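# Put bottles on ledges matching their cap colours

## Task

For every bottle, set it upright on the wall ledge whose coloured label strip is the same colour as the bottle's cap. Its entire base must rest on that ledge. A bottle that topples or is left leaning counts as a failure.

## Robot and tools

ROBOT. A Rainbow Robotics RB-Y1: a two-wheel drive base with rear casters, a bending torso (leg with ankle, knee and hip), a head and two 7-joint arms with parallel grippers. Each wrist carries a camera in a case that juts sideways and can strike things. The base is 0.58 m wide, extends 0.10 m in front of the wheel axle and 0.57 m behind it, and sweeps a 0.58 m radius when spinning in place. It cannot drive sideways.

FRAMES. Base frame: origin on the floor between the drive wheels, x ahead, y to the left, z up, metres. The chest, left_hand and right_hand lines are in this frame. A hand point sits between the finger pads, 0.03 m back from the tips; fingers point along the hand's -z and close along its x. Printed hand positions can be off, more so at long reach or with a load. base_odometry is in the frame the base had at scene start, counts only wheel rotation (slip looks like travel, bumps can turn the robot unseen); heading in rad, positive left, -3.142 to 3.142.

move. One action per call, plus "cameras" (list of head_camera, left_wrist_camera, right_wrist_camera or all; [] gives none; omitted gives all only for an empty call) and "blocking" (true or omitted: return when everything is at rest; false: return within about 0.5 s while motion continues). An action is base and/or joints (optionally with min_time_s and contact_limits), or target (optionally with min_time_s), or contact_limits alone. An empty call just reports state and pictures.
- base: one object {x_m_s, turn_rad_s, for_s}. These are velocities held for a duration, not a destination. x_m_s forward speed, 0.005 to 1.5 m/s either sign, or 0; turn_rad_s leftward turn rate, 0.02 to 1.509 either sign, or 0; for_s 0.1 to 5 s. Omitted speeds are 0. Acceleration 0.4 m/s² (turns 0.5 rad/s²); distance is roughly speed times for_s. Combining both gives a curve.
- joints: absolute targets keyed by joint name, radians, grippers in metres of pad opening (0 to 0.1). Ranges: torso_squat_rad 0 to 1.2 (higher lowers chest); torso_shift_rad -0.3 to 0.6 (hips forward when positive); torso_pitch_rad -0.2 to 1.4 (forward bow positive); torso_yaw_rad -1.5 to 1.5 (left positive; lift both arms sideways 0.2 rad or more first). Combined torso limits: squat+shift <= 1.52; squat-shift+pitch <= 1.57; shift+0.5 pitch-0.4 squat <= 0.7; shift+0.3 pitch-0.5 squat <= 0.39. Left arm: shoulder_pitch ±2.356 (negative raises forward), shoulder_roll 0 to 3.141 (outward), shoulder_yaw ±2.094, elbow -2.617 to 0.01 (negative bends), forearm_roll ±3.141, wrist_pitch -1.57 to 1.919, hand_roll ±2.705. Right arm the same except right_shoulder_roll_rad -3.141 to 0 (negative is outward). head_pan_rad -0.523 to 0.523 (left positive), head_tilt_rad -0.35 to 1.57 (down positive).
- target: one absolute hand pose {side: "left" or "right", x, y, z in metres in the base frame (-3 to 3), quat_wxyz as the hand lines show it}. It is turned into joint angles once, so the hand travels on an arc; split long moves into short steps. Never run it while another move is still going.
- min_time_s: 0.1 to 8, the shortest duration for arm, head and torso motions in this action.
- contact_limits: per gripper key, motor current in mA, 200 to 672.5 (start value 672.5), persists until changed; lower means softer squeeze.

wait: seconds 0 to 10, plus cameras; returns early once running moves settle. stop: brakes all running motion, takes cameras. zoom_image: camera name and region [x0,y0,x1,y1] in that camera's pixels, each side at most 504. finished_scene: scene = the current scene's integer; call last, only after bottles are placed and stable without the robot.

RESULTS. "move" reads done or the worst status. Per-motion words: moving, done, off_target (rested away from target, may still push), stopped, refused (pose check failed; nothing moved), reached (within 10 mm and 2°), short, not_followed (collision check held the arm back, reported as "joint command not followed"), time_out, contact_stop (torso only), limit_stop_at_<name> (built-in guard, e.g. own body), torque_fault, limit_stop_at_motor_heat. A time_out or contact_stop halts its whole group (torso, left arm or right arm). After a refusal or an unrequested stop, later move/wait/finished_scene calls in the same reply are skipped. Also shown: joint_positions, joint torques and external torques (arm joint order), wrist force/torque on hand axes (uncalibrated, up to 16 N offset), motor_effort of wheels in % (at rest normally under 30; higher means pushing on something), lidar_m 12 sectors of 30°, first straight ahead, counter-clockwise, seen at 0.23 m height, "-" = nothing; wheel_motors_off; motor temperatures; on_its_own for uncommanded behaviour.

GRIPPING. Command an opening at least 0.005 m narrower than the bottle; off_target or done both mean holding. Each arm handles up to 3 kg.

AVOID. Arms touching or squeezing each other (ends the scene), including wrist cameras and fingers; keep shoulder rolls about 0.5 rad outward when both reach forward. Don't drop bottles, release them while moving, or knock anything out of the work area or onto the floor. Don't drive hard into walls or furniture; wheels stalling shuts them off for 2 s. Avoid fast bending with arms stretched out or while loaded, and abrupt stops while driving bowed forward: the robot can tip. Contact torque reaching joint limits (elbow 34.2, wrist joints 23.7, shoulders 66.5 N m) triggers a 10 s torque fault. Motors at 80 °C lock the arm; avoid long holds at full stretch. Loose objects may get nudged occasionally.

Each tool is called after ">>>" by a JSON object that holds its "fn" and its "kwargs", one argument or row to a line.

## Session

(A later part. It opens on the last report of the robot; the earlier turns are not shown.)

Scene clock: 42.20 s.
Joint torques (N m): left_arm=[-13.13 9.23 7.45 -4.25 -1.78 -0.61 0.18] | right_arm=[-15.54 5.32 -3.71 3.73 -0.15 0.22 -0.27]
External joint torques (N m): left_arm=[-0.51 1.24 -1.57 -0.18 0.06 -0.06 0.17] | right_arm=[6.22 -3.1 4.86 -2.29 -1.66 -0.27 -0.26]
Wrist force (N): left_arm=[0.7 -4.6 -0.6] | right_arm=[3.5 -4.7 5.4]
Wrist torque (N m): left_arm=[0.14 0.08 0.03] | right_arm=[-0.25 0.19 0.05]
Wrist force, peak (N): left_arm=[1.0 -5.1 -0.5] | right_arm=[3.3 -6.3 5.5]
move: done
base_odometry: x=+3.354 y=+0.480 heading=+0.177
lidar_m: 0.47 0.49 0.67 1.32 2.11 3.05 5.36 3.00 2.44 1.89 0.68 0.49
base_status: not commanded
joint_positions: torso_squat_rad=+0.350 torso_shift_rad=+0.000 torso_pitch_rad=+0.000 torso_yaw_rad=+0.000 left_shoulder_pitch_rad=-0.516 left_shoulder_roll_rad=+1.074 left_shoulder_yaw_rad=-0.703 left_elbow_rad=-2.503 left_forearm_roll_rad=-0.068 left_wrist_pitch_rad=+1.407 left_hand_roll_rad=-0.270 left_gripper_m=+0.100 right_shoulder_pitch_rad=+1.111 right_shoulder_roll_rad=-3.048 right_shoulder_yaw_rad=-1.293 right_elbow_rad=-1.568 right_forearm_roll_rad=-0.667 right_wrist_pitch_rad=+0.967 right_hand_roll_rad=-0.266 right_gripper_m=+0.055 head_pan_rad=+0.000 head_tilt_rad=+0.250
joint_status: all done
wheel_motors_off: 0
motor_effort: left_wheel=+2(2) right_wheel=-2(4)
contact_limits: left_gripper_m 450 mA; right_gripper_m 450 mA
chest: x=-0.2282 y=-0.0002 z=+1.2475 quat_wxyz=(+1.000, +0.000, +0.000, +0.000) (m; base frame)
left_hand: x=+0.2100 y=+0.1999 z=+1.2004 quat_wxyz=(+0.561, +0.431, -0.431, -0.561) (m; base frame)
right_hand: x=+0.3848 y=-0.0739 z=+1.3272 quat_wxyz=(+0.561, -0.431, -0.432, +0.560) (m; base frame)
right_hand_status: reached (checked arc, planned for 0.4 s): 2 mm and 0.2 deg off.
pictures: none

>>> {"fn": "move", "kwargs": {
  "joints": {"right_gripper_m": 0.1},
  "cameras": ["right_wrist_camera"]
}}

>>> {"fn": "move", "kwargs": {
  "target": {"side": "right", "x": 0.30, "y": -0.075, "z": 1.333, "quat_wxyz": [0.5609, -0.4305, -0.4305, 0.5609]},
  "min_time_s": 0.6
}}

>>> {"fn": "move", "kwargs": {
  "target": {"side": "right", "x": 0.22, "y": -0.12, "z": 1.335, "quat_wxyz": [0.5609, -0.4305, -0.4305, 0.5609]},
  "min_time_s": 0.6
}}

>>> {"fn": "move", "kwargs": {
  "target": {"side": "right", "x": 0.21, "y": -0.27, "z": 1.27, "quat_wxyz": [0.5495, -0.4450, -0.4450, 0.5495]},
  "min_time_s": 0.8,
  "cameras": ["right_wrist_camera", "head_camera"]
}}

Scene clock: 44.10 s.
Joint torques (N m): left_arm=[-13.12 9.08 7.7 -4.14 -1.68 -0.59 0.14] | right_arm=[-20.2 7.02 -5.66 5.35 1.16 0.33 -0.24]
External joint torques (N m): left_arm=[-0.5 1.08 -1.31 -0.07 0.16 -0.03 0.13] | right_arm=[1.57 -1.4 2.92 -0.67 -0.35 -0.16 -0.23]
Wrist force (N): left_arm=[0.9 -5.0 -0.5] | right_arm=[3.2 4.6 0.2]
Wrist torque (N m): left_arm=[0.17 0.10 0.04] | right_arm=[-0.30 0.05 -0.15]
Wrist force, peak (N): left_arm=[0.9 -5.3 -0.8] | right_arm=[3.5 -5.6 5.3]
move: done
base_odometry: x=+3.354 y=+0.480 heading=+0.177
lidar_m: 0.47 0.49 0.68 1.32 2.10 3.05 5.37 3.01 2.44 1.89 0.68 0.50
base_status: not commanded
joint_positions: torso_squat_rad=+0.350 torso_shift_rad=+0.000 torso_pitch_rad=+0.000 torso_yaw_rad=+0.000 left_shoulder_pitch_rad=-0.516 left_shoulder_roll_rad=+1.074 left_shoulder_yaw_rad=-0.703 left_elbow_rad=-2.503 left_forearm_roll_rad=-0.068 left_wrist_pitch_rad=+1.407 left_hand_roll_rad=-0.270 left_gripper_m=+0.100 right_shoulder_pitch_rad=+1.112 right_shoulder_roll_rad=-3.048 right_shoulder_yaw_rad=-1.292 right_elbow_rad=-1.568 right_forearm_roll_rad=-0.667 right_wrist_pitch_rad=+0.967 right_hand_roll_rad=-0.266 right_gripper_m=+0.100 head_pan_rad=+0.000 head_tilt_rad=+0.250
joint_status: all done
wheel_motors_off: 0
motor_effort: left_wheel=+2(2) right_wheel=-3(3)
contact_limits: left_gripper_m 450 mA; right_gripper_m 450 mA
chest: x=-0.2281 y=-0.0002 z=+1.2475 quat_wxyz=(+1.000, +0.000, +0.000, +0.000) (m; base frame)
left_hand: x=+0.2100 y=+0.1999 z=+1.2003 quat_wxyz=(+0.561, +0.431, -0.431, -0.561) (m; base frame)
right_hand: x=+0.3848 y=-0.0739 z=+1.3261 quat_wxyz=(+0.561, -0.431, -0.431, +0.561) (m; base frame)
pictures: right_wrist_camera
camera_calibration:
right_wrist_camera: T_world_to_cam=[[-0.00287883, -0.998557, 0.0536261, -0.148666], [-0.703386, -0.0360959, -0.709891, 1.23647], [0.710803, -0.0397635, -0.702267, 0.726902], [0, 0, 0, 1]] pos_world=[0.352607, -0.0749162, 1.39621]

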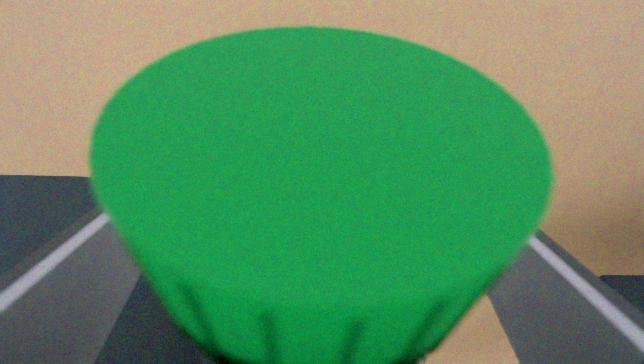

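Scene clock: 45.27 s.
Joint torques (N m): left_arm=[-13.05 9.01 7.56 -4.12 -1.74 -0.59 0.07] | right_arm=[-18.72 6.52 -7.76 5.35 1.34 0.61 0.01]
External joint torques (N m): left_arm=[-0.43 1.02 -1.45 -0.05 0.1 -0.04 0.06] | right_arm=[-0.51 -0.22 0.67 -0.35 -0.32 -0.12 0.01]
Wrist force (N): left_arm=[0.6 -4.8 -0.5] | right_arm=[3.5 4.3 -0.6]
Wrist torque (N m): left_arm=[0.15 0.10 0.00] | right_arm=[-0.25 0.16 -0.09]
Wrist force, peak (N): left_arm=[0.7 -5.3 -0.3] | right_arm=[4.4 5.4 -1.5]
move: done
base_odometry: x=+3.354 y=+0.480 heading=+0.177
lidar_m: 0.47 0.49 0.68 1.32 2.11 3.05 5.36 3.00 2.44 1.89 0.67 0.50
base_status: not commanded
joint_positions: torso_squat_rad=+0.350 torso_shift_rad=+0.000 torso_pitch_rad=+0.000 torso_yaw_rad=+0.000 left_shoulder_pitch_rad=-0.516 left_shoulder_roll_rad=+1.074 left_shoulder_yaw_rad=-0.703 left_elbow_rad=-2.503 left_forearm_roll_rad=-0.068 left_wrist_pitch_rad=+1.407 left_hand_roll_rad=-0.270 left_gripper_m=+0.100 right_shoulder_pitch_rad=+0.995 right_shoulder_roll_rad=-2.914 right_shoulder_yaw_rad=-1.304 right_elbow_rad=-1.978 right_forearm_roll_rad=-0.682 right_wrist_pitch_rad=+1.199 right_hand_roll_rad=-0.395 right_gripper_m=+0.100 head_pan_rad=+0.000 head_tilt_rad=+0.250
joint_status: all done
wheel_motors_off: 0
motor_effort: left_wheel=+3(3) right_wheel=-2(4)
contact_limits: left_gripper_m 450 mA; right_gripper_m 450 mA
chest: x=-0.2280 y=-0.0002 z=+1.2475 quat_wxyz=(+1.000, +0.000, +0.000, +0.000) (m; base frame)
left_hand: x=+0.2101 y=+0.1998 z=+1.2003 quat_wxyz=(+0.561, +0.431, -0.431, -0.561) (m; base frame)
right_hand: x=+0.3003 y=-0.0751 z=+1.3329 quat_wxyz=(+0.561, -0.431, -0.430, +0.561) (m; base frame)
right_hand_status: reached (checked arc, planned for 0.7 s): 0 mm and 0.0 deg off.
pictures: none

Scene clock: 46.77 s.
Joint torques (N m): left_arm=[-13.14 9.13 7.35 -4.19 -1.65 -0.6 0.11] | right_arm=[-15.04 3.07 -4.98 4.9 1.46 0.74 0.12]
External joint torques (N m): left_arm=[-0.53 1.14 -1.66 -0.12 0.18 -0.05 0.1] | right_arm=[-0.74 -0.37 2.6 -0.38 -0.23 -0.12 0.13]
Wrist force (N): left_arm=[1.1 -5.0 -0.5] | right_arm=[3.3 4.7 -1.2]
Wrist torque (N m): left_arm=[0.17 0.13 0.01] | right_arm=[-0.27 0.02 -0.12]
Wrist force, peak (N): left_arm=[0.7 -5.4 -0.5] | right_arm=[3.9 6.9 -1.5]
move: done
base_odometry: x=+3.354 y=+0.480 heading=+0.177
lidar_m: 0.47 0.49 0.68 1.32 2.11 3.06 5.36 3.00 2.43 1.89 0.67 0.49
base_status: not commanded
joint_positions: torso_squat_rad=+0.350 torso_shift_rad=+0.000 torso_pitch_rad=+0.000 torso_yaw_rad=+0.000 left_shoulder_pitch_rad=-0.516 left_shoulder_roll_rad=+1.074 left_shoulder_yaw_rad=-0.703 left_elbow_rad=-2.503 left_forearm_roll_rad=-0.068 left_wrist_pitch_rad=+1.407 left_hand_roll_rad=-0.270 left_gripper_m=+0.100 right_shoulder_pitch_rad=+0.903 right_shoulder_roll_rad=-2.681 right_shoulder_yaw_rad=-1.292 right_elbow_rad=-2.381 right_forearm_roll_rad=-0.691 right_wrist_pitch_rad=+1.344 right_hand_roll_rad=-0.472 right_gripper_m=+0.100 head_pan_rad=+0.000 head_tilt_rad=+0.250
joint_status: all done
wheel_motors_off: 0
motor_effort: left_wheel=+3(3) right_wheel=-2(3)
contact_limits: left_gripper_m 450 mA; right_gripper_m 450 mA
chest: x=-0.2280 y=-0.0002 z=+1.2475 quat_wxyz=(+1.000, +0.000, +0.000, +0.000) (m; base frame)
left_hand: x=+0.2101 y=+0.1998 z=+1.2003 quat_wxyz=(+0.561, +0.431, -0.431, -0.561) (m; base frame)
right_hand: x=+0.2202 y=-0.1199 z=+1.3349 quat_wxyz=(+0.561, -0.430, -0.431, +0.561) (m; base frame)
right_hand_status: reached (checked arc, planned for 0.7 s): 0 mm and 0.0 deg off.
pictures: none

Scene clock: 48.33 s.
Joint torques (N m): left_arm=[-13.09 8.8 7.32 -4.11 -1.88 -0.61 0.14] | right_arm=[-10.82 -1.77 -7.2 1.84 1.29 0.86 0.08]
External joint torques (N m): left_arm=[-0.48 0.81 -1.69 -0.04 -0.04 -0.06 0.13] | right_arm=[0.32 -1.26 1.26 -0.14 -0.23 0.03 0.09]
Wrist force (N): left_arm=[0.9 -4.8 -0.7] | right_arm=[2.6 4.4 -0.4]
Wrist torque (N m): left_arm=[0.16 0.09 0.02] | right_arm=[-0.24 0.00 -0.27]
Wrist force, peak (N): left_arm=[0.7 -5.2 -0.7] | right_arm=[3.5 5.7 0.3]
move: done
base_odometry: x=+3.354 y=+0.480 heading=+0.177
lidar_m: 0.47 0.50 0.68 1.32 2.11 3.05 5.37 3.00 2.43 1.89 0.68 0.49
base_status: not commanded
joint_positions: torso_squat_rad=+0.350 torso_shift_rad=+0.000 torso_pitch_rad=+0.000 torso_yaw_rad=+0.000 left_shoulder_pitch_rad=-0.516 left_shoulder_roll_rad=+1.074 left_shoulder_yaw_rad=-0.703 left_elbow_rad=-2.503 left_forearm_roll_rad=-0.068 left_wrist_pitch_rad=+1.407 left_hand_roll_rad=-0.270 left_gripper_m=+0.100 right_shoulder_pitch_rad=+1.133 right_shoulder_roll_rad=-2.147 right_shoulder_yaw_rad=-0.977 right_elbow_rad=-2.540 right_forearm_roll_rad=-0.054 right_wrist_pitch_rad=+1.086 right_hand_roll_rad=-0.444 right_gripper_m=+0.100 head_pan_rad=+0.000 head_tilt_rad=+0.250
joint_status: all done
wheel_motors_off: 0
motor_effort: left_wheel=+3(4) right_wheel=-3(3)
contact_limits: left_gripper_m 450 mA; right_gripper_m 450 mA
chest: x=-0.2281 y=-0.0002 z=+1.2475 quat_wxyz=(+1.000, +0.000, +0.000, +0.000) (m; base frame)
left_hand: x=+0.2101 y=+0.1998 z=+1.2003 quat_wxyz=(+0.561, +0.431, -0.431, -0.561) (m; base frame)
right_hand: x=+0.2094 y=-0.2704 z=+1.2699 quat_wxyz=(+0.550, -0.447, -0.443, +0.549) (m; base frame)
right_hand_status: reached (checked arc, planned for 0.8 s): 1 mm and 0.4 deg off.
pictures: head_camera, right_wrist_camera
camera_calibration:
head_camera: T_world_to_cam=[[-0.0303279, -0.999322, 0.0208867, -0.0320847], [-0.211777, -0.0139976, -0.977218, 1.42939], [0.976847, -0.0340603, -0.211209, 0.450059], [0, 0, 0, 1]] pos_world=[-0.1379, 0.00327414, 1.49255]
right_wrist_camera: T_world_to_cam=[[-0.010456, -0.998298, 0.0573662, -0.345431], [-0.667254, -0.0357628, -0.743971, 1.10188], [0.744756, -0.0460568, -0.665745, 0.749134], [0, 0, 0, 1]] pos_world=[0.173702, -0.270934, 1.33832]

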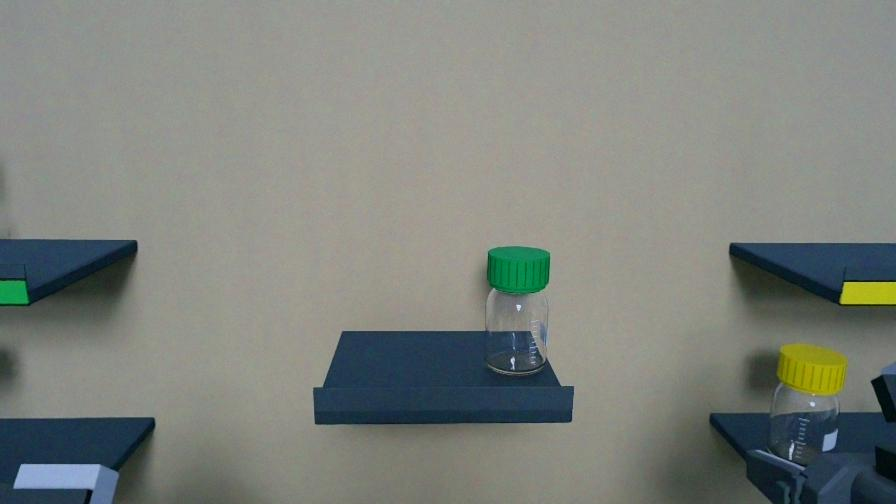

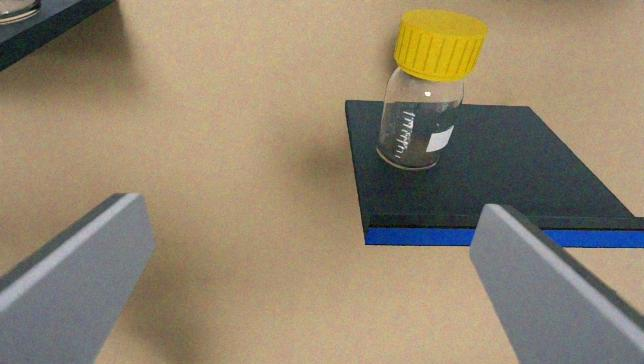

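>>> {"fn": "zoom_image", "kwargs": {
  "camera": "right_wrist_camera",
  "region": [330, 0, 644, 260]
}}

Scaled by 1.605 from the camera's 644x364 image, which has a finer 1265x715 frame.

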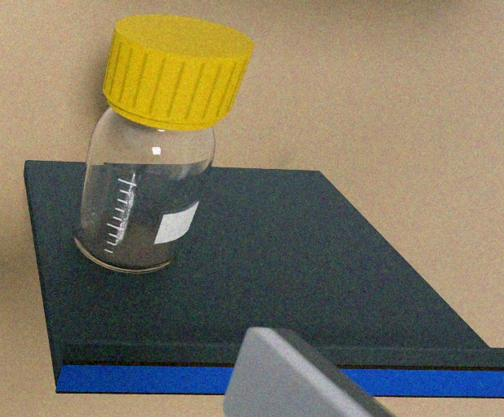

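>>> {"fn": "move", "kwargs": {
  "target": {"side": "right", "x": 0.215, "y": -0.358, "z": 1.228, "quat_wxyz": [0.5495, -0.4450, -0.4450, 0.5495]},
  "min_time_s": 0.6,
  "cameras": ["right_wrist_camera"]
}}

Scene clock: 51.10 s.
Joint torques (N m): left_arm=[-13.22 9.05 7.62 -4.36 -1.71 -0.64 0.06] | right_arm=[-9.15 -1.49 -7.96 0.68 0.67 1.21 -0.04]
External joint torques (N m): left_arm=[-0.6 1.06 -1.39 -0.29 0.13 -0.08 0.04] | right_arm=[0.54 -0.84 1.3 -0.35 -0.37 0.16 -0.03]
Wrist force (N): left_arm=[0.8 -4.9 -0.8] | right_arm=[2.6 3.0 -0.6]
Wrist torque (N m): left_arm=[0.17 0.09 0.03] | right_arm=[-0.07 0.02 -0.05]
Wrist force, peak (N): left_arm=[0.9 -5.2 -0.6] | right_arm=[2.6 5.8 -1.0]
move: done
base_odometry: x=+3.354 y=+0.480 heading=+0.177
lidar_m: 0.47 0.49 0.68 1.32 2.11 3.06 5.36 3.00 2.43 1.89 0.69 0.50
base_status: not commanded
joint_positions: torso_squat_rad=+0.350 torso_shift_rad=+0.000 torso_pitch_rad=+0.000 torso_yaw_rad=+0.000 left_shoulder_pitch_rad=-0.516 left_shoulder_roll_rad=+1.074 left_shoulder_yaw_rad=-0.703 left_elbow_rad=-2.503 left_forearm_roll_rad=-0.068 left_wrist_pitch_rad=+1.407 left_hand_roll_rad=-0.270 left_gripper_m=+0.100 right_shoulder_pitch_rad=+1.269 right_shoulder_roll_rad=-1.951 right_shoulder_yaw_rad=-0.851 right_elbow_rad=-2.354 right_forearm_roll_rad=+0.312 right_wrist_pitch_rad=+0.763 right_hand_roll_rad=-0.573 right_gripper_m=+0.100 head_pan_rad=+0.000 head_tilt_rad=+0.250
joint_status: all done
wheel_motors_off: 0
motor_effort: left_wheel=+3(4) right_wheel=-3(4)
contact_limits: left_gripper_m 450 mA; right_gripper_m 450 mA
chest: x=-0.2280 y=-0.0002 z=+1.2475 quat_wxyz=(+1.000, +0.000, +0.000, +0.000) (m; base frame)
left_hand: x=+0.2101 y=+0.1998 z=+1.2003 quat_wxyz=(+0.561, +0.431, -0.431, -0.561) (m; base frame)
right_hand: x=+0.2146 y=-0.3580 z=+1.2277 quat_wxyz=(+0.551, -0.444, -0.442, +0.551) (m; base frame)
right_hand_status: reached (checked arc, planned for 0.6 s): 0 mm and 0.4 deg off.
pictures: right_wrist_camera
camera_calibration:
right_wrist_camera: T_world_to_cam=[[-0.00718801, -0.998399, 0.0560969, -0.429482], [-0.670965, -0.0367799, -0.740576, 1.06706], [0.741454, -0.0429623, -0.669627, 0.719765], [0, 0, 0, 1]] pos_world=[0.179199, -0.358625, 1.2963]

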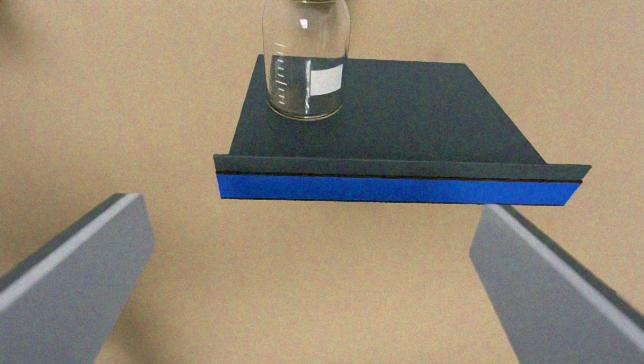

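>>> {"fn": "move", "kwargs": {
  "target": {"side": "right", "x": 0.31, "y": -0.353, "z": 1.227, "quat_wxyz": [0.5495, -0.4450, -0.4450, 0.5495]},
  "min_time_s": 0.6
}}

>>> {"fn": "move", "kwargs": {
  "target": {"side": "right", "x": 0.393, "y": -0.352, "z": 1.226, "quat_wxyz": [0.5495, -0.4450, -0.4450, 0.5495]},
  "min_time_s": 0.6,
  "cameras": ["right_wrist_camera", "head_camera"]
}}

Scene clock: 53.37 s.
Joint torques (N m): left_arm=[-13.25 8.78 7.55 -4.37 -1.78 -0.58 0.23] | right_arm=[-13.97 2.72 -8.92 3.18 0.68 1.23 0.16]
External joint torques (N m): left_arm=[-0.63 0.78 -1.46 -0.3 0.05 -0.02 0.21] | right_arm=[1.59 0.59 0.59 -0.12 -0.1 -0.13 0.17]
Wrist force (N): left_arm=[0.7 -4.8 -0.9] | right_arm=[3.0 4.2 -0.3]
Wrist torque (N m): left_arm=[0.17 0.09 0.03] | right_arm=[-0.22 0.13 -0.09]
Wrist force, peak (N): left_arm=[1.2 -5.1 -0.8] | right_arm=[4.3 4.7 -0.5]
move: done
base_odometry: x=+3.354 y=+0.480 heading=+0.177
lidar_m: 0.47 0.49 0.68 1.32 2.11 3.06 5.37 2.99 2.44 1.89 0.68 0.49
base_status: not commanded
joint_positions: torso_squat_rad=+0.350 torso_shift_rad=+0.000 torso_pitch_rad=+0.000 torso_yaw_rad=+0.000 left_shoulder_pitch_rad=-0.516 left_shoulder_roll_rad=+1.074 left_shoulder_yaw_rad=-0.703 left_elbow_rad=-2.503 left_forearm_roll_rad=-0.068 left_wrist_pitch_rad=+1.407 left_hand_roll_rad=-0.270 left_gripper_m=+0.100 right_shoulder_pitch_rad=+1.296 right_shoulder_roll_rad=-2.300 right_shoulder_yaw_rad=-0.888 right_elbow_rad=-1.987 right_forearm_roll_rad=+0.286 right_wrist_pitch_rad=+0.709 right_hand_roll_rad=-0.788 right_gripper_m=+0.100 head_pan_rad=+0.000 head_tilt_rad=+0.250
joint_status: all done
wheel_motors_off: 0
motor_effort: left_wheel=+4(4) right_wheel=-2(3)
contact_limits: left_gripper_m 450 mA; right_gripper_m 450 mA
chest: x=-0.2280 y=-0.0002 z=+1.2475 quat_wxyz=(+1.000, +0.000, +0.000, +0.000) (m; base frame)
left_hand: x=+0.2101 y=+0.1999 z=+1.2003 quat_wxyz=(+0.561, +0.431, -0.431, -0.561) (m; base frame)
right_hand: x=+0.3093 y=-0.3527 z=+1.2272 quat_wxyz=(+0.550, -0.445, -0.444, +0.550) (m; base frame)
right_hand_status: reached (checked arc, planned for 0.7 s): 1 mm and 0.1 deg off.
pictures: none

Scene clock: 54.60 s.
Joint torques (N m): left_arm=[-13.06 8.99 7.69 -4.41 -1.81 -0.63 0.14] | right_arm=[-18.85 5.72 -8.48 5.01 0.59 1.51 0.21]
External joint torques (N m): left_arm=[-0.44 0.99 -1.32 -0.33 0.03 -0.07 0.13] | right_arm=[1.31 0.66 0.34 -0.19 0.14 -0.06 0.22]
Wrist force (N): left_arm=[0.8 -4.7 -1.0] | right_arm=[2.9 4.7 -0.4]
Wrist torque (N m): left_arm=[0.15 0.08 0.03] | right_arm=[-0.22 0.09 -0.09]
Wrist force, peak (N): left_arm=[1.2 -5.3 -0.6] | right_arm=[4.1 5.2 -0.9]
move: done
base_odometry: x=+3.354 y=+0.480 heading=+0.177
lidar_m: 0.47 0.50 0.68 1.32 2.09 3.06 5.36 2.99 2.43 1.89 0.68 0.49
base_status: not commanded
joint_positions: torso_squat_rad=+0.350 torso_shift_rad=+0.000 torso_pitch_rad=+0.000 torso_yaw_rad=+0.000 left_shoulder_pitch_rad=-0.516 left_shoulder_roll_rad=+1.074 left_shoulder_yaw_rad=-0.703 left_elbow_rad=-2.503 left_forearm_roll_rad=-0.068 left_wrist_pitch_rad=+1.407 left_hand_roll_rad=-0.270 left_gripper_m=+0.100 right_shoulder_pitch_rad=+1.372 right_shoulder_roll_rad=-2.566 right_shoulder_yaw_rad=-0.934 right_elbow_rad=-1.576 right_forearm_roll_rad=+0.292 right_wrist_pitch_rad=+0.553 right_hand_roll_rad=-0.951 right_gripper_m=+0.100 head_pan_rad=+0.000 head_tilt_rad=+0.250
joint_status: all done
wheel_motors_off: 0
motor_effort: left_wheel=+3(4) right_wheel=-2(3)
contact_limits: left_gripper_m 450 mA; right_gripper_m 450 mA
chest: x=-0.2280 y=-0.0002 z=+1.2475 quat_wxyz=(+1.000, +0.000, +0.000, +0.000) (m; base frame)
left_hand: x=+0.2101 y=+0.1999 z=+1.2003 quat_wxyz=(+0.561, +0.431, -0.431, -0.561) (m; base frame)
right_hand: x=+0.3923 y=-0.3519 z=+1.2260 quat_wxyz=(+0.550, -0.445, -0.444, +0.549) (m; base frame)
right_hand_status: reached (checked arc, planned for 0.7 s): 1 mm and 0.1 deg off.
pictures: head_camera, right_wrist_camera
camera_calibration:
head_camera: T_world_to_cam=[[-0.0302285, -0.999325, 0.0208635, -0.0319336], [-0.211871, -0.0139926, -0.977197, 1.42937], [0.97683, -0.0339596, -0.211305, 0.450105], [0, 0, 0, 1]] pos_world=[-0.137801, 0.00337391, 1.49255]
right_wrist_camera: T_world_to_cam=[[-0.00770556, -0.998469, 0.0547673, -0.420228], [-0.666893, -0.035679, -0.744299, 1.1886], [0.745114, -0.0422591, -0.665597, 0.581015], [0, 0, 0, 1]] pos_world=[0.356509, -0.352623, 1.29441]

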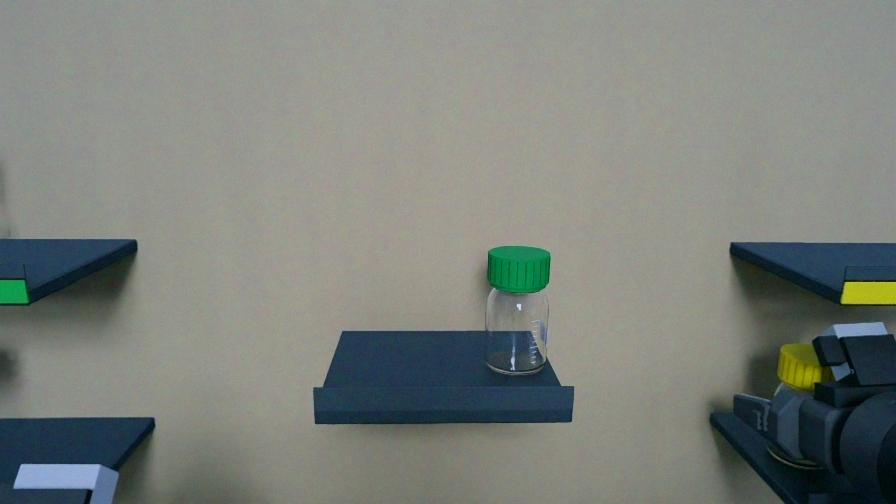

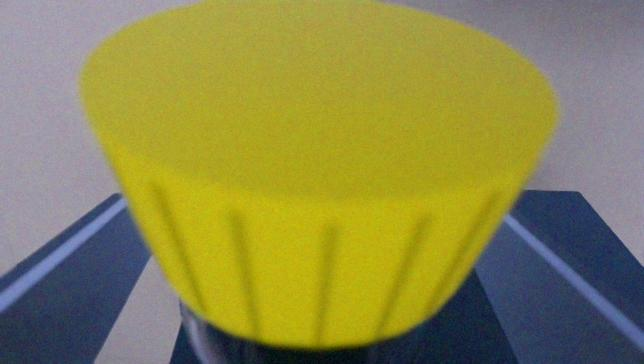

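>>> {"fn": "move", "kwargs": {
  "joints": {"right_gripper_m": 0.042}
}}

>>> {"fn": "move", "kwargs": {
  "target": {"side": "right", "x": 0.372, "y": -0.352, "z": 1.236, "quat_wxyz": [0.5495, -0.4450, -0.4450, 0.5495]},
  "min_time_s": 0.5
}}

>>> {"fn": "move", "kwargs": {
  "target": {"side": "right", "x": 0.357, "y": -0.353, "z": 1.252, "quat_wxyz": [0.5495, -0.4450, -0.4450, 0.5495]},
  "min_time_s": 0.5,
  "cameras": ["right_wrist_camera", "head_camera"]
}}

>>> {"fn": "move", "kwargs": {
  "target": {"side": "right", "x": 0.28, "y": -0.357, "z": 1.262, "quat_wxyz": [0.5495, -0.4450, -0.4450, 0.5495]},
  "min_time_s": 0.6
}}

>>> {"fn": "move", "kwargs": {
  "target": {"side": "right", "x": 0.215, "y": -0.385, "z": 1.32, "quat_wxyz": [0.5495, -0.4450, -0.4450, 0.5495]},
  "min_time_s": 0.7
}}

>>> {"fn": "move", "kwargs": {
  "target": {"side": "right", "x": 0.215, "y": -0.412, "z": 1.456, "quat_wxyz": [0.5495, -0.4450, -0.4450, 0.5495]},
  "min_time_s": 0.8,
  "cameras": ["right_wrist_camera", "head_camera"]
}}

Scene clock: 56.60 s.
Joint torques (N m): left_arm=[-12.87 8.79 7.3 -4.07 -1.72 -0.59 0.02] | right_arm=[-18.6 5.54 -8.74 5.15 0.5 1.63 0.08]
External joint torques (N m): left_arm=[-0.25 0.8 -1.71 0.01 0.12 -0.04 0.01] | right_arm=[1.56 0.47 0.09 -0.05 0.05 0.06 0.09]
Wrist force (N): left_arm=[0.9 -4.8 -0.7] | right_arm=[3.1 4.0 -0.9]
Wrist torque (N m): left_arm=[0.16 0.12 0.04] | right_arm=[-0.16 0.05 -0.11]
Wrist force, peak (N): left_arm=[0.9 -5.3 -0.8] | right_arm=[4.0 5.0 -0.3]
move: off_target
base_odometry: x=+3.354 y=+0.480 heading=+0.177
lidar_m: 0.47 0.49 0.67 1.32 2.10 3.06 5.37 3.00 2.43 1.89 0.68 0.49
base_status: not commanded
joint_positions: torso_squat_rad=+0.350 torso_shift_rad=+0.000 torso_pitch_rad=+0.000 torso_yaw_rad=+0.000 left_shoulder_pitch_rad=-0.516 left_shoulder_roll_rad=+1.074 left_shoulder_yaw_rad=-0.703 left_elbow_rad=-2.503 left_forearm_roll_rad=-0.068 left_wrist_pitch_rad=+1.407 left_hand_roll_rad=-0.270 left_gripper_m=+0.100 right_shoulder_pitch_rad=+1.372 right_shoulder_roll_rad=-2.566 right_shoulder_yaw_rad=-0.934 right_elbow_rad=-1.576 right_forearm_roll_rad=+0.292 right_wrist_pitch_rad=+0.553 right_hand_roll_rad=-0.951 right_gripper_m=+0.055 head_pan_rad=+0.000 head_tilt_rad=+0.250
joint_status: right_gripper_m off_target (ended at +0.055, target +0.042)
wheel_motors_off: 0
motor_effort: left_wheel=+3(4) right_wheel=-3(3)
contact_limits: left_gripper_m 450 mA; right_gripper_m 450 mA
chest: x=-0.2280 y=-0.0002 z=+1.2475 quat_wxyz=(+1.000, +0.000, +0.000, +0.000) (m; base frame)
left_hand: x=+0.2101 y=+0.1999 z=+1.2003 quat_wxyz=(+0.561, +0.431, -0.431, -0.561) (m; base frame)
right_hand: x=+0.3923 y=-0.3519 z=+1.2260 quat_wxyz=(+0.550, -0.445, -0.444, +0.549) (m; base frame)
pictures: none

Scene clock: 57.60 s.
Joint torques (N m): left_arm=[-13.07 8.95 7.75 -4.09 -1.71 -0.56 0.16] | right_arm=[-19.83 4.37 -7.53 5.04 0.58 1.96 0.11]
External joint torques (N m): left_arm=[-0.45 0.96 -1.26 -0.02 0.13 0 0.15] | right_arm=[-0.89 0.46 1.65 0.22 0.04 0.46 0.12]
Wrist force (N): left_arm=[0.7 -4.7 -0.7] | right_arm=[3.5 5.9 -1.2]
Wrist torque (N m): left_arm=[0.15 0.11 0.03] | right_arm=[-0.26 0.14 -0.33]
Wrist force, peak (N): left_arm=[1.0 -5.1 -0.6] | right_arm=[3.4 7.9 -1.7]
move: done
base_odometry: x=+3.354 y=+0.480 heading=+0.177
lidar_m: 0.47 0.49 0.68 1.33 2.11 3.06 5.37 3.00 2.43 1.89 0.68 0.49
base_status: not commanded
joint_positions: torso_squat_rad=+0.350 torso_shift_rad=+0.000 torso_pitch_rad=+0.000 torso_yaw_rad=+0.000 left_shoulder_pitch_rad=-0.516 left_shoulder_roll_rad=+1.074 left_shoulder_yaw_rad=-0.703 left_elbow_rad=-2.503 left_forearm_roll_rad=-0.068 left_wrist_pitch_rad=+1.407 left_hand_roll_rad=-0.270 left_gripper_m=+0.100 right_shoulder_pitch_rad=+1.321 right_shoulder_roll_rad=-2.489 right_shoulder_yaw_rad=-0.916 right_elbow_rad=-1.692 right_forearm_roll_rad=+0.264 right_wrist_pitch_rad=+0.580 right_hand_roll_rad=-0.892 right_gripper_m=+0.055 head_pan_rad=+0.000 head_tilt_rad=+0.250
joint_status: all done
wheel_motors_off: 0
motor_effort: left_wheel=+4(4) right_wheel=-3(3)
contact_limits: left_gripper_m 450 mA; right_gripper_m 450 mA
chest: x=-0.2280 y=-0.0002 z=+1.2475 quat_wxyz=(+1.000, +0.000, +0.000, +0.000) (m; base frame)
left_hand: x=+0.2101 y=+0.1998 z=+1.2003 quat_wxyz=(+0.561, +0.431, -0.431, -0.561) (m; base frame)
right_hand: x=+0.3720 y=-0.3520 z=+1.2357 quat_wxyz=(+0.550, -0.445, -0.445, +0.550) (m; base frame)
right_hand_status: reached (checked arc, planned for 0.5 s): 0 mm and 0.0 deg off.
pictures: none

Scene clock: 58.43 s.
Joint torques (N m): left_arm=[-13 8.88 7.66 -4.1 -1.81 -0.61 0.05] | right_arm=[-19.35 3.15 -7.34 4.37 0.58 1.59 -0.02]
External joint torques (N m): left_arm=[-0.38 0.88 -1.35 -0.02 0.03 -0.05 0.04] | right_arm=[-1.45 0.55 2.12 -0.3 -0.02 0.19 -0.01]
Wrist force (N): left_arm=[0.9 -4.9 -0.8] | right_arm=[2.4 6.3 -1.0]
Wrist torque (N m): left_arm=[0.16 0.10 0.03] | right_arm=[-0.33 0.01 -0.31]
Wrist force, peak (N): left_arm=[0.9 -5.2 -0.9] | right_arm=[3.3 6.7 -1.5]
move: done
base_odometry: x=+3.354 y=+0.480 heading=+0.177
lidar_m: 0.47 0.49 0.68 1.33 2.11 3.05 5.37 3.00 2.44 1.89 0.68 0.49
base_status: not commanded
joint_positions: torso_squat_rad=+0.350 torso_shift_rad=+0.000 torso_pitch_rad=+0.000 torso_yaw_rad=+0.000 left_shoulder_pitch_rad=-0.516 left_shoulder_roll_rad=+1.074 left_shoulder_yaw_rad=-0.703 left_elbow_rad=-2.503 left_forearm_roll_rad=-0.068 left_wrist_pitch_rad=+1.407 left_hand_roll_rad=-0.270 left_gripper_m=+0.100 right_shoulder_pitch_rad=+1.254 right_shoulder_roll_rad=-2.420 right_shoulder_yaw_rad=-0.896 right_elbow_rad=-1.775 right_forearm_roll_rad=+0.211 right_wrist_pitch_rad=+0.579 right_hand_roll_rad=-0.817 right_gripper_m=+0.055 head_pan_rad=+0.000 head_tilt_rad=+0.250
joint_status: all done
wheel_motors_off: 0
motor_effort: left_wheel=+3(3) right_wheel=-3(4)
contact_limits: left_gripper_m 450 mA; right_gripper_m 450 mA
chest: x=-0.2280 y=-0.0002 z=+1.2475 quat_wxyz=(+1.000, +0.000, +0.000, +0.000) (m; base frame)
left_hand: x=+0.2101 y=+0.1998 z=+1.2003 quat_wxyz=(+0.561, +0.431, -0.431, -0.561) (m; base frame)
right_hand: x=+0.3570 y=-0.3530 z=+1.2518 quat_wxyz=(+0.549, -0.445, -0.445, +0.550) (m; base frame)
right_hand_status: reached (checked arc, planned for 0.5 s): 0 mm and 0.0 deg off.
pictures: head_camera, right_wrist_camera
camera_calibration:
head_camera: T_world_to_cam=[[-0.0302285, -0.999325, 0.0208635, -0.0320336], [-0.211871, -0.0139926, -0.977197, 1.42936], [0.97683, -0.0339596, -0.211305, 0.450102], [0, 0, 0, 1]] pos_world=[-0.137801, 0.00327391, 1.49255]
right_wrist_camera: T_world_to_cam=[[-0.00522124, -0.998558, 0.0534307, -0.422263], [-0.665765, -0.0363968, -0.745273, 1.18475], [0.746143, -0.0394635, -0.664615, 0.623798], [0, 0, 0, 1]] pos_world=[0.321119, -0.353915, 1.32011]

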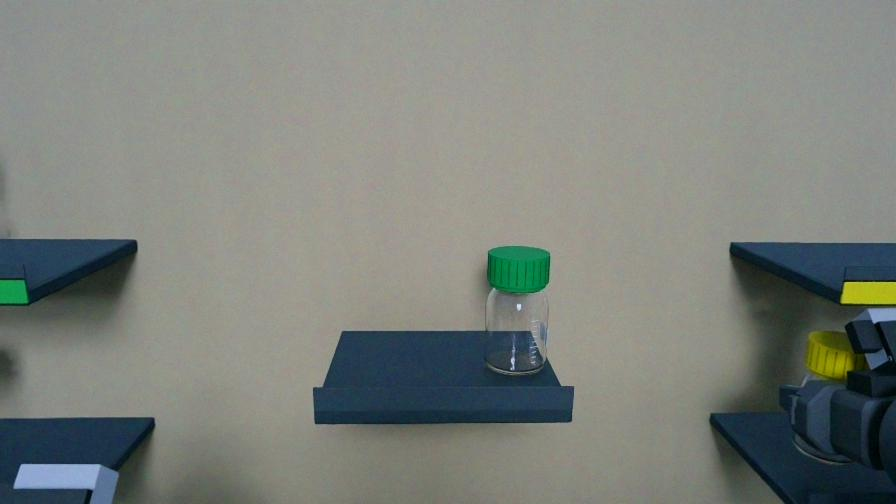

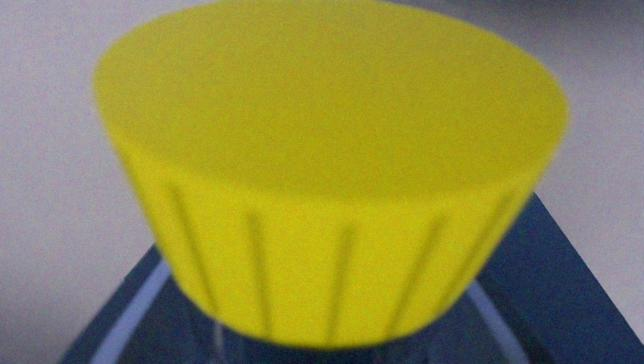

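Scene clock: 59.53 s.
Joint torques (N m): left_arm=[-13.15 8.92 7.61 -4.29 -1.72 -0.71 0.02] | right_arm=[-14.56 -1.85 -8.12 3.2 0.86 1.44 -0.26]
External joint torques (N m): left_arm=[-0.53 0.93 -1.4 -0.22 0.11 -0.16 0.01] | right_arm=[-1.38 -0.87 1.86 0.17 -0.02 0.36 -0.25]
Wrist force (N): left_arm=[1.1 -4.8 -0.6] | right_arm=[2.9 5.2 -1.6]
Wrist torque (N m): left_arm=[0.15 0.12 0.03] | right_arm=[-0.16 0.06 -0.28]
Wrist force, peak (N): left_arm=[0.7 -5.4 -0.5] | right_arm=[5.7 28.1 -10.7]
move: done
base_odometry: x=+3.354 y=+0.480 heading=+0.177
lidar_m: 0.47 0.49 0.67 1.33 2.11 3.05 5.37 3.00 2.43 1.89 0.68 0.49
base_status: not commanded
joint_positions: torso_squat_rad=+0.350 torso_shift_rad=+0.000 torso_pitch_rad=+0.000 torso_yaw_rad=+0.000 left_shoulder_pitch_rad=-0.516 left_shoulder_roll_rad=+1.074 left_shoulder_yaw_rad=-0.703 left_elbow_rad=-2.503 left_forearm_roll_rad=-0.068 left_wrist_pitch_rad=+1.407 left_hand_roll_rad=-0.270 left_gripper_m=+0.100 right_shoulder_pitch_rad=+1.145 right_shoulder_roll_rad=-2.133 right_shoulder_yaw_rad=-0.852 right_elbow_rad=-2.121 right_forearm_roll_rad=+0.156 right_wrist_pitch_rad=+0.658 right_hand_roll_rad=-0.600 right_gripper_m=+0.055 head_pan_rad=+0.000 head_tilt_rad=+0.250
joint_status: all done
wheel_motors_off: 0
motor_effort: left_wheel=+2(4) right_wheel=-2(7)
contact_limits: left_gripper_m 450 mA; right_gripper_m 450 mA
chest: x=-0.2281 y=-0.0003 z=+1.2475 quat_wxyz=(+1.000, +0.000, +0.000, +0.000) (m; base frame)
left_hand: x=+0.2100 y=+0.1998 z=+1.2003 quat_wxyz=(+0.561, +0.431, -0.431, -0.561) (m; base frame)
right_hand: x=+0.2800 y=-0.3569 z=+1.2616 quat_wxyz=(+0.549, -0.445, -0.446, +0.549) (m; base frame)
right_hand_status: reached (checked arc, planned for 0.7 s): 0 mm and 0.1 deg off.
pictures: none

Scene clock: 60.63 s.
Joint torques (N m): left_arm=[-12.85 8.82 7.5 -4.18 -1.82 -0.67 0.02] | right_arm=[-8.95 -5.47 -10.5 2.35 1.2 0.09 -0.2]
External joint torques (N m): left_arm=[-0.24 0.82 -1.51 -0.11 0.01 -0.11 0.01] | right_arm=[-1.17 -1.04 -0.02 -0.02 0.24 0.16 -0.19]
Wrist force (N): left_arm=[0.7 -5.1 -0.6] | right_arm=[3.0 6.3 -1.3]
Wrist torque (N m): left_arm=[0.18 0.10 0.03] | right_arm=[-0.26 0.10 -0.28]
Wrist force, peak (N): left_arm=[1.1 -5.1 -0.9] | right_arm=[1.3 7.0 -1.6]
move: done
base_odometry: x=+3.354 y=+0.480 heading=+0.177
lidar_m: 0.47 0.49 0.68 1.32 2.10 3.05 5.37 3.00 2.44 1.89 0.68 0.50
base_status: not commanded
joint_positions: torso_squat_rad=+0.350 torso_shift_rad=+0.000 torso_pitch_rad=+0.000 torso_yaw_rad=+0.000 left_shoulder_pitch_rad=-0.516 left_shoulder_roll_rad=+1.074 left_shoulder_yaw_rad=-0.703 left_elbow_rad=-2.503 left_forearm_roll_rad=-0.068 left_wrist_pitch_rad=+1.407 left_hand_roll_rad=-0.270 left_gripper_m=+0.100 right_shoulder_pitch_rad=+1.083 right_shoulder_roll_rad=-1.723 right_shoulder_yaw_rad=-1.049 right_elbow_rad=-2.301 right_forearm_roll_rad=-0.325 right_wrist_pitch_rad=+0.529 right_hand_roll_rad=+0.027 right_gripper_m=+0.055 head_pan_rad=+0.000 head_tilt_rad=+0.250
joint_status: all done
wheel_motors_off: 0
motor_effort: left_wheel=+2(3) right_wheel=-3(3)
contact_limits: left_gripper_m 450 mA; right_gripper_m 450 mA
chest: x=-0.2280 y=-0.0003 z=+1.2475 quat_wxyz=(+1.000, +0.000, +0.000, +0.000) (m; base frame)
left_hand: x=+0.2101 y=+0.1998 z=+1.2003 quat_wxyz=(+0.561, +0.431, -0.431, -0.561) (m; base frame)
right_hand: x=+0.2148 y=-0.3843 z=+1.3195 quat_wxyz=(+0.546, -0.448, -0.450, +0.546) (m; base frame)
right_hand_status: reached (checked arc, planned for 0.7 s): 1 mm and 0.9 deg off.
pictures: none

Scene clock: 61.90 s.
Joint torques (N m): left_arm=[-12.98 8.97 7.33 -4.35 -1.68 -0.58 0.2] | right_arm=[-7.51 -6.26 -9.96 3.73 0.99 -1.53 -0.16]
External joint torques (N m): left_arm=[-0.36 0.98 -1.68 -0.28 0.16 -0.02 0.18] | right_arm=[0.27 -1.5 0.32 -0.09 0.11 -0.04 -0.15]
Wrist force (N): left_arm=[0.9 -5.0 -0.4] | right_arm=[2.8 5.9 -0.5]
Wrist torque (N m): left_arm=[0.18 0.12 0.03] | right_arm=[-0.22 0.04 -0.20]
Wrist force, peak (N): left_arm=[0.7 -5.2 -0.9] | right_arm=[4.8 8.0 -0.8]
move: done
base_odometry: x=+3.354 y=+0.480 heading=+0.177
lidar_m: 0.47 0.49 0.67 1.32 2.11 3.06 5.37 3.00 2.43 1.90 0.68 0.49
base_status: not commanded
joint_positions: torso_squat_rad=+0.350 torso_shift_rad=+0.000 torso_pitch_rad=+0.000 torso_yaw_rad=+0.000 left_shoulder_pitch_rad=-0.516 left_shoulder_roll_rad=+1.074 left_shoulder_yaw_rad=-0.703 left_elbow_rad=-2.503 left_forearm_roll_rad=-0.068 left_wrist_pitch_rad=+1.407 left_hand_roll_rad=-0.270 left_gripper_m=+0.100 right_shoulder_pitch_rad=+1.090 right_shoulder_roll_rad=-1.749 right_shoulder_yaw_rad=-1.527 right_elbow_rad=-2.013 right_forearm_roll_rad=-1.308 right_wrist_pitch_rad=+0.654 right_hand_roll_rad=+0.863 right_gripper_m=+0.055 head_pan_rad=+0.000 head_tilt_rad=+0.250
joint_status: all done
wheel_motors_off: 0
motor_effort: left_wheel=+3(3) right_wheel=-3(4)
contact_limits: left_gripper_m 450 mA; right_gripper_m 450 mA
chest: x=-0.2280 y=-0.0002 z=+1.2475 quat_wxyz=(+1.000, +0.000, +0.000, +0.000) (m; base frame)
left_hand: x=+0.2101 y=+0.1998 z=+1.2003 quat_wxyz=(+0.561, +0.431, -0.431, -0.561) (m; base frame)
right_hand: x=+0.2148 y=-0.4113 z=+1.4561 quat_wxyz=(+0.549, -0.448, -0.446, +0.547) (m; base frame)
right_hand_status: reached (checked arc, planned for 0.9 s): 1 mm and 0.5 deg off.
pictures: head_camera, right_wrist_camera
camera_calibration:
head_camera: T_world_to_cam=[[-0.0302285, -0.999325, 0.0208635, -0.0320366], [-0.211871, -0.0139926, -0.977197, 1.42934], [0.97683, -0.0339596, -0.211305, 0.4502], [0, 0, 0, 1]] pos_world=[-0.137901, 0.00327391, 1.49255]
right_wrist_camera: T_world_to_cam=[[-0.0099936, -0.99854, 0.053085, -0.490647], [-0.660221, -0.0332821, -0.750334, 1.24768], [0.751005, -0.0425464, -0.658925, 0.852751], [0, 0, 0, 1]] pos_world=[0.178424, -0.412123, 1.52412]

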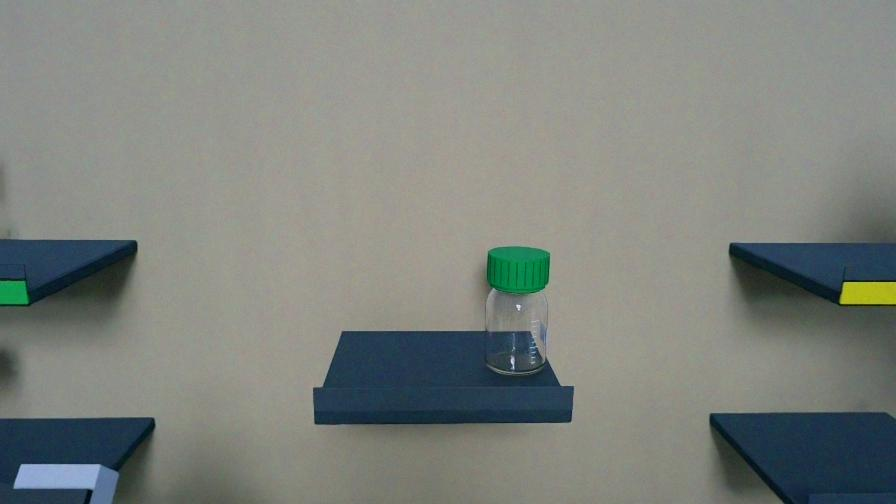

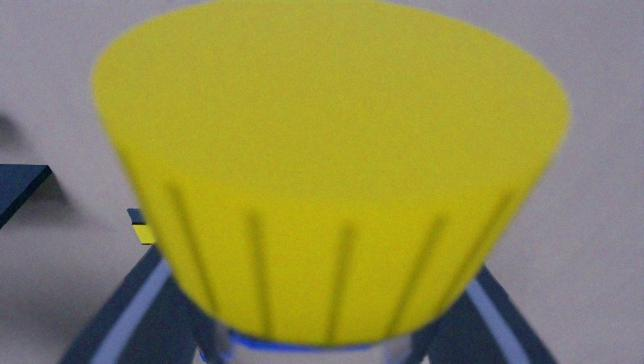

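>>> {"fn": "move", "kwargs": {
  "target": {"side": "right", "x": 0.305, "y": -0.412, "z": 1.453, "quat_wxyz": [0.5495, -0.4450, -0.4450, 0.5495]},
  "min_time_s": 0.6
}}

>>> {"fn": "move", "kwargs": {
  "target": {"side": "right", "x": 0.39, "y": -0.412, "z": 1.445, "quat_wxyz": [0.5495, -0.4450, -0.4450, 0.5495]},
  "min_time_s": 0.6
}}

>>> {"fn": "move", "kwargs": {
  "target": {"side": "right", "x": 0.39, "y": -0.412, "z": 1.419, "quat_wxyz": [0.5495, -0.4450, -0.4450, 0.5495]},
  "min_time_s": 0.5
}}

>>> {"fn": "move", "kwargs": {
  "target": {"side": "right", "x": 0.39, "y": -0.412, "z": 1.4125, "quat_wxyz": [0.5495, -0.4450, -0.4450, 0.5495]},
  "min_time_s": 0.4
}}

Scene clock: 63.97 s.
Joint torques (N m): left_arm=[-13.18 8.76 7.44 -4.32 -1.75 -0.61 0.12] | right_arm=[-13.16 -1.98 -9.61 3.87 0.63 -1.75 -0.21]
External joint torques (N m): left_arm=[-0.57 0.77 -1.57 -0.24 0.08 -0.05 0.11] | right_arm=[-0.07 -0.14 1.32 -0.03 -0.1 -0.27 -0.2]
Wrist force (N): left_arm=[0.8 -4.9 -0.8] | right_arm=[2.9 5.7 -1.1]
Wrist torque (N m): left_arm=[0.18 0.12 0.02] | right_arm=[-0.23 0.10 -0.16]
Wrist force, peak (N): left_arm=[0.9 -5.3 -0.8] | right_arm=[2.7 7.7 -0.5]
move: done
base_odometry: x=+3.354 y=+0.480 heading=+0.177
lidar_m: 0.47 0.49 0.67 1.33 2.10 3.06 5.37 3.00 2.43 1.89 0.69 0.49
base_status: not commanded
joint_positions: torso_squat_rad=+0.350 torso_shift_rad=+0.000 torso_pitch_rad=+0.000 torso_yaw_rad=+0.000 left_shoulder_pitch_rad=-0.516 left_shoulder_roll_rad=+1.074 left_shoulder_yaw_rad=-0.703 left_elbow_rad=-2.503 left_forearm_roll_rad=-0.068 left_wrist_pitch_rad=+1.407 left_hand_roll_rad=-0.270 left_gripper_m=+0.100 right_shoulder_pitch_rad=+1.152 right_shoulder_roll_rad=-2.049 right_shoulder_yaw_rad=-1.446 right_elbow_rad=-1.684 right_forearm_roll_rad=-1.288 right_wrist_pitch_rad=+0.511 right_hand_roll_rad=+0.853 right_gripper_m=+0.055 head_pan_rad=+0.000 head_tilt_rad=+0.250
joint_status: all done
wheel_motors_off: 0
motor_effort: left_wheel=+3(3) right_wheel=-2(3)
contact_limits: left_gripper_m 450 mA; right_gripper_m 450 mA
chest: x=-0.2280 y=-0.0002 z=+1.2475 quat_wxyz=(+1.000, +0.000, +0.000, +0.000) (m; base frame)
left_hand: x=+0.2101 y=+0.1998 z=+1.2003 quat_wxyz=(+0.561, +0.431, -0.431, -0.561) (m; base frame)
right_hand: x=+0.3047 y=-0.4118 z=+1.4529 quat_wxyz=(+0.550, -0.446, -0.445, +0.549) (m; base frame)
right_hand_status: reached (checked arc, planned for 0.7 s): 0 mm and 0.2 deg off.
pictures: none

Scene clock: 65.17 s.
Joint torques (N m): left_arm=[-13.33 9.08 7.86 -4.28 -1.81 -0.68 0.01] | right_arm=[-18.72 2.67 -8.4 4.52 0.72 -1.75 -0.06]
External joint torques (N m): left_arm=[-0.71 1.09 -1.15 -0.2 0.02 -0.12 -0.01] | right_arm=[-0.45 0.95 1.57 0.32 0.22 -0.05 -0.05]
Wrist force (N): left_arm=[1.0 -4.9 -0.8] | right_arm=[3.4 5.1 -0.8]
Wrist torque (N m): left_arm=[0.18 0.13 0.01] | right_arm=[-0.15 0.07 -0.34]
Wrist force, peak (N): left_arm=[1.1 -5.1 -0.7] | right_arm=[4.7 6.6 -0.7]
move: done
base_odometry: x=+3.354 y=+0.480 heading=+0.177
lidar_m: 0.47 0.49 0.68 1.32 2.11 3.05 5.37 3.00 2.44 1.90 0.69 0.49
base_status: not commanded
joint_positions: torso_squat_rad=+0.350 torso_shift_rad=+0.000 torso_pitch_rad=+0.000 torso_yaw_rad=+0.000 left_shoulder_pitch_rad=-0.516 left_shoulder_roll_rad=+1.074 left_shoulder_yaw_rad=-0.703 left_elbow_rad=-2.503 left_forearm_roll_rad=-0.068 left_wrist_pitch_rad=+1.407 left_hand_roll_rad=-0.270 left_gripper_m=+0.100 right_shoulder_pitch_rad=+1.239 right_shoulder_roll_rad=-2.359 right_shoulder_yaw_rad=-1.408 right_elbow_rad=-1.264 right_forearm_roll_rad=-1.496 right_wrist_pitch_rad=+0.374 right_hand_roll_rad=+1.049 right_gripper_m=+0.055 head_pan_rad=+0.000 head_tilt_rad=+0.250
joint_status: all done
wheel_motors_off: 0
motor_effort: left_wheel=+3(3) right_wheel=-2(4)
contact_limits: left_gripper_m 450 mA; right_gripper_m 450 mA
chest: x=-0.2280 y=-0.0002 z=+1.2475 quat_wxyz=(+1.000, +0.000, +0.000, +0.000) (m; base frame)
left_hand: x=+0.2101 y=+0.1998 z=+1.2002 quat_wxyz=(+0.561, +0.431, -0.431, -0.561) (m; base frame)
right_hand: x=+0.3900 y=-0.4116 z=+1.4449 quat_wxyz=(+0.550, -0.447, -0.445, +0.548) (m; base frame)
right_hand_status: reached (checked arc, planned for 0.7 s): 0 mm and 0.3 deg off.
pictures: none

Scene clock: 66.00 s.
Joint torques (N m): left_arm=[-12.85 8.83 7.77 -4.39 -1.89 -0.67 0.2] | right_arm=[-17.33 2.77 -7.16 4.07 0.67 -1.34 -0.2]
External joint torques (N m): left_arm=[-0.23 0.84 -1.24 -0.32 -0.06 -0.11 0.19] | right_arm=[0.9 0.58 3.06 -0.26 0.2 0.3 -0.2]
Wrist force (N): left_arm=[0.9 -4.7 -0.5] | right_arm=[3.5 2.1 1.4]
Wrist torque (N m): left_arm=[0.15 0.11 0.03] | right_arm=[-0.18 0.01 -0.16]
Wrist force, peak (N): left_arm=[0.8 -5.2 -0.5] | right_arm=[2.8 6.0 -1.6]
move: done
base_odometry: x=+3.354 y=+0.480 heading=+0.177
lidar_m: 0.47 0.49 0.67 1.32 2.11 3.06 5.37 3.00 2.43 1.89 0.68 0.49
base_status: not commanded
joint_positions: torso_squat_rad=+0.350 torso_shift_rad=+0.000 torso_pitch_rad=+0.000 torso_yaw_rad=+0.000 left_shoulder_pitch_rad=-0.516 left_shoulder_roll_rad=+1.074 left_shoulder_yaw_rad=-0.703 left_elbow_rad=-2.503 left_forearm_roll_rad=-0.068 left_wrist_pitch_rad=+1.407 left_hand_roll_rad=-0.270 left_gripper_m=+0.100 right_shoulder_pitch_rad=+1.276 right_shoulder_roll_rad=-2.343 right_shoulder_yaw_rad=-1.386 right_elbow_rad=-1.308 right_forearm_roll_rad=-1.451 right_wrist_pitch_rad=+0.322 right_hand_roll_rad=+0.995 right_gripper_m=+0.055 head_pan_rad=+0.000 head_tilt_rad=+0.250
joint_status: all done
wheel_motors_off: 0
motor_effort: left_wheel=+3(3) right_wheel=-2(3)
contact_limits: left_gripper_m 450 mA; right_gripper_m 450 mA
chest: x=-0.2280 y=-0.0002 z=+1.2475 quat_wxyz=(+1.000, +0.000, +0.000, +0.000) (m; base frame)
left_hand: x=+0.2101 y=+0.1998 z=+1.2003 quat_wxyz=(+0.561, +0.431, -0.431, -0.561) (m; base frame)
right_hand: x=+0.3897 y=-0.4113 z=+1.4192 quat_wxyz=(+0.549, -0.439, -0.446, +0.554) (m; base frame)
right_hand_status: reached (checked arc, planned for 0.5 s): 1 mm and 0.8 deg off.
pictures: none

Scene clock: 66.73 s.
Joint torques (N m): left_arm=[-13.29 8.55 7.53 -4.2 -1.75 -0.64 0.1] | right_arm=[-6.2 -0.11 -0.43 -0.16 -0.89 2.2 -0.26]
External joint torques (N m): left_arm=[-0.67 0.56 -1.48 -0.13 0.09 -0.09 0.09] | right_arm=[12.01 -2.4 9.85 -4.54 -1.36 3.78 -0.25]
Wrist force (N): left_arm=[0.8 -4.8 -0.4] | right_arm=[1.6 -18.7 1.7]
Wrist torque (N m): left_arm=[0.16 0.10 0.04] | right_arm=[-0.28 0.11 0.38]
Wrist force, peak (N): left_arm=[0.5 -5.1 -0.6] | right_arm=[1.6 -20.3 2.5]
move: done
base_odometry: x=+3.354 y=+0.480 heading=+0.177
lidar_m: 0.47 0.49 0.68 1.32 2.11 3.05 5.37 2.99 2.43 1.90 0.69 0.49
base_status: not commanded
joint_positions: torso_squat_rad=+0.350 torso_shift_rad=+0.000 torso_pitch_rad=-0.001 torso_yaw_rad=+0.000 left_shoulder_pitch_rad=-0.516 left_shoulder_roll_rad=+1.074 left_shoulder_yaw_rad=-0.703 left_elbow_rad=-2.503 left_forearm_roll_rad=-0.068 left_wrist_pitch_rad=+1.407 left_hand_roll_rad=-0.270 left_gripper_m=+0.100 right_shoulder_pitch_rad=+1.283 right_shoulder_roll_rad=-2.340 right_shoulder_yaw_rad=-1.378 right_elbow_rad=-1.323 right_forearm_roll_rad=-1.385 right_wrist_pitch_rad=+0.302 right_hand_roll_rad=+0.928 right_gripper_m=+0.055 head_pan_rad=+0.000 head_tilt_rad=+0.250
joint_status: all done
wheel_motors_off: 0
motor_effort: left_wheel=+3(3) right_wheel=-2(3)
contact_limits: left_gripper_m 450 mA; right_gripper_m 450 mA
chest: x=-0.2283 y=-0.0001 z=+1.2475 quat_wxyz=(+1.000, +0.000, +0.000, +0.000) (m; base frame)
left_hand: x=+0.2099 y=+0.2000 z=+1.2004 quat_wxyz=(+0.561, +0.431, -0.431, -0.561) (m; base frame)
right_hand: x=+0.3895 y=-0.4111 z=+1.4161 quat_wxyz=(+0.547, -0.443, -0.448, +0.552) (m; base frame)
right_hand_status: reached (checked arc, planned for 0.4 s): 4 mm and 0.5 deg off.
pictures: none


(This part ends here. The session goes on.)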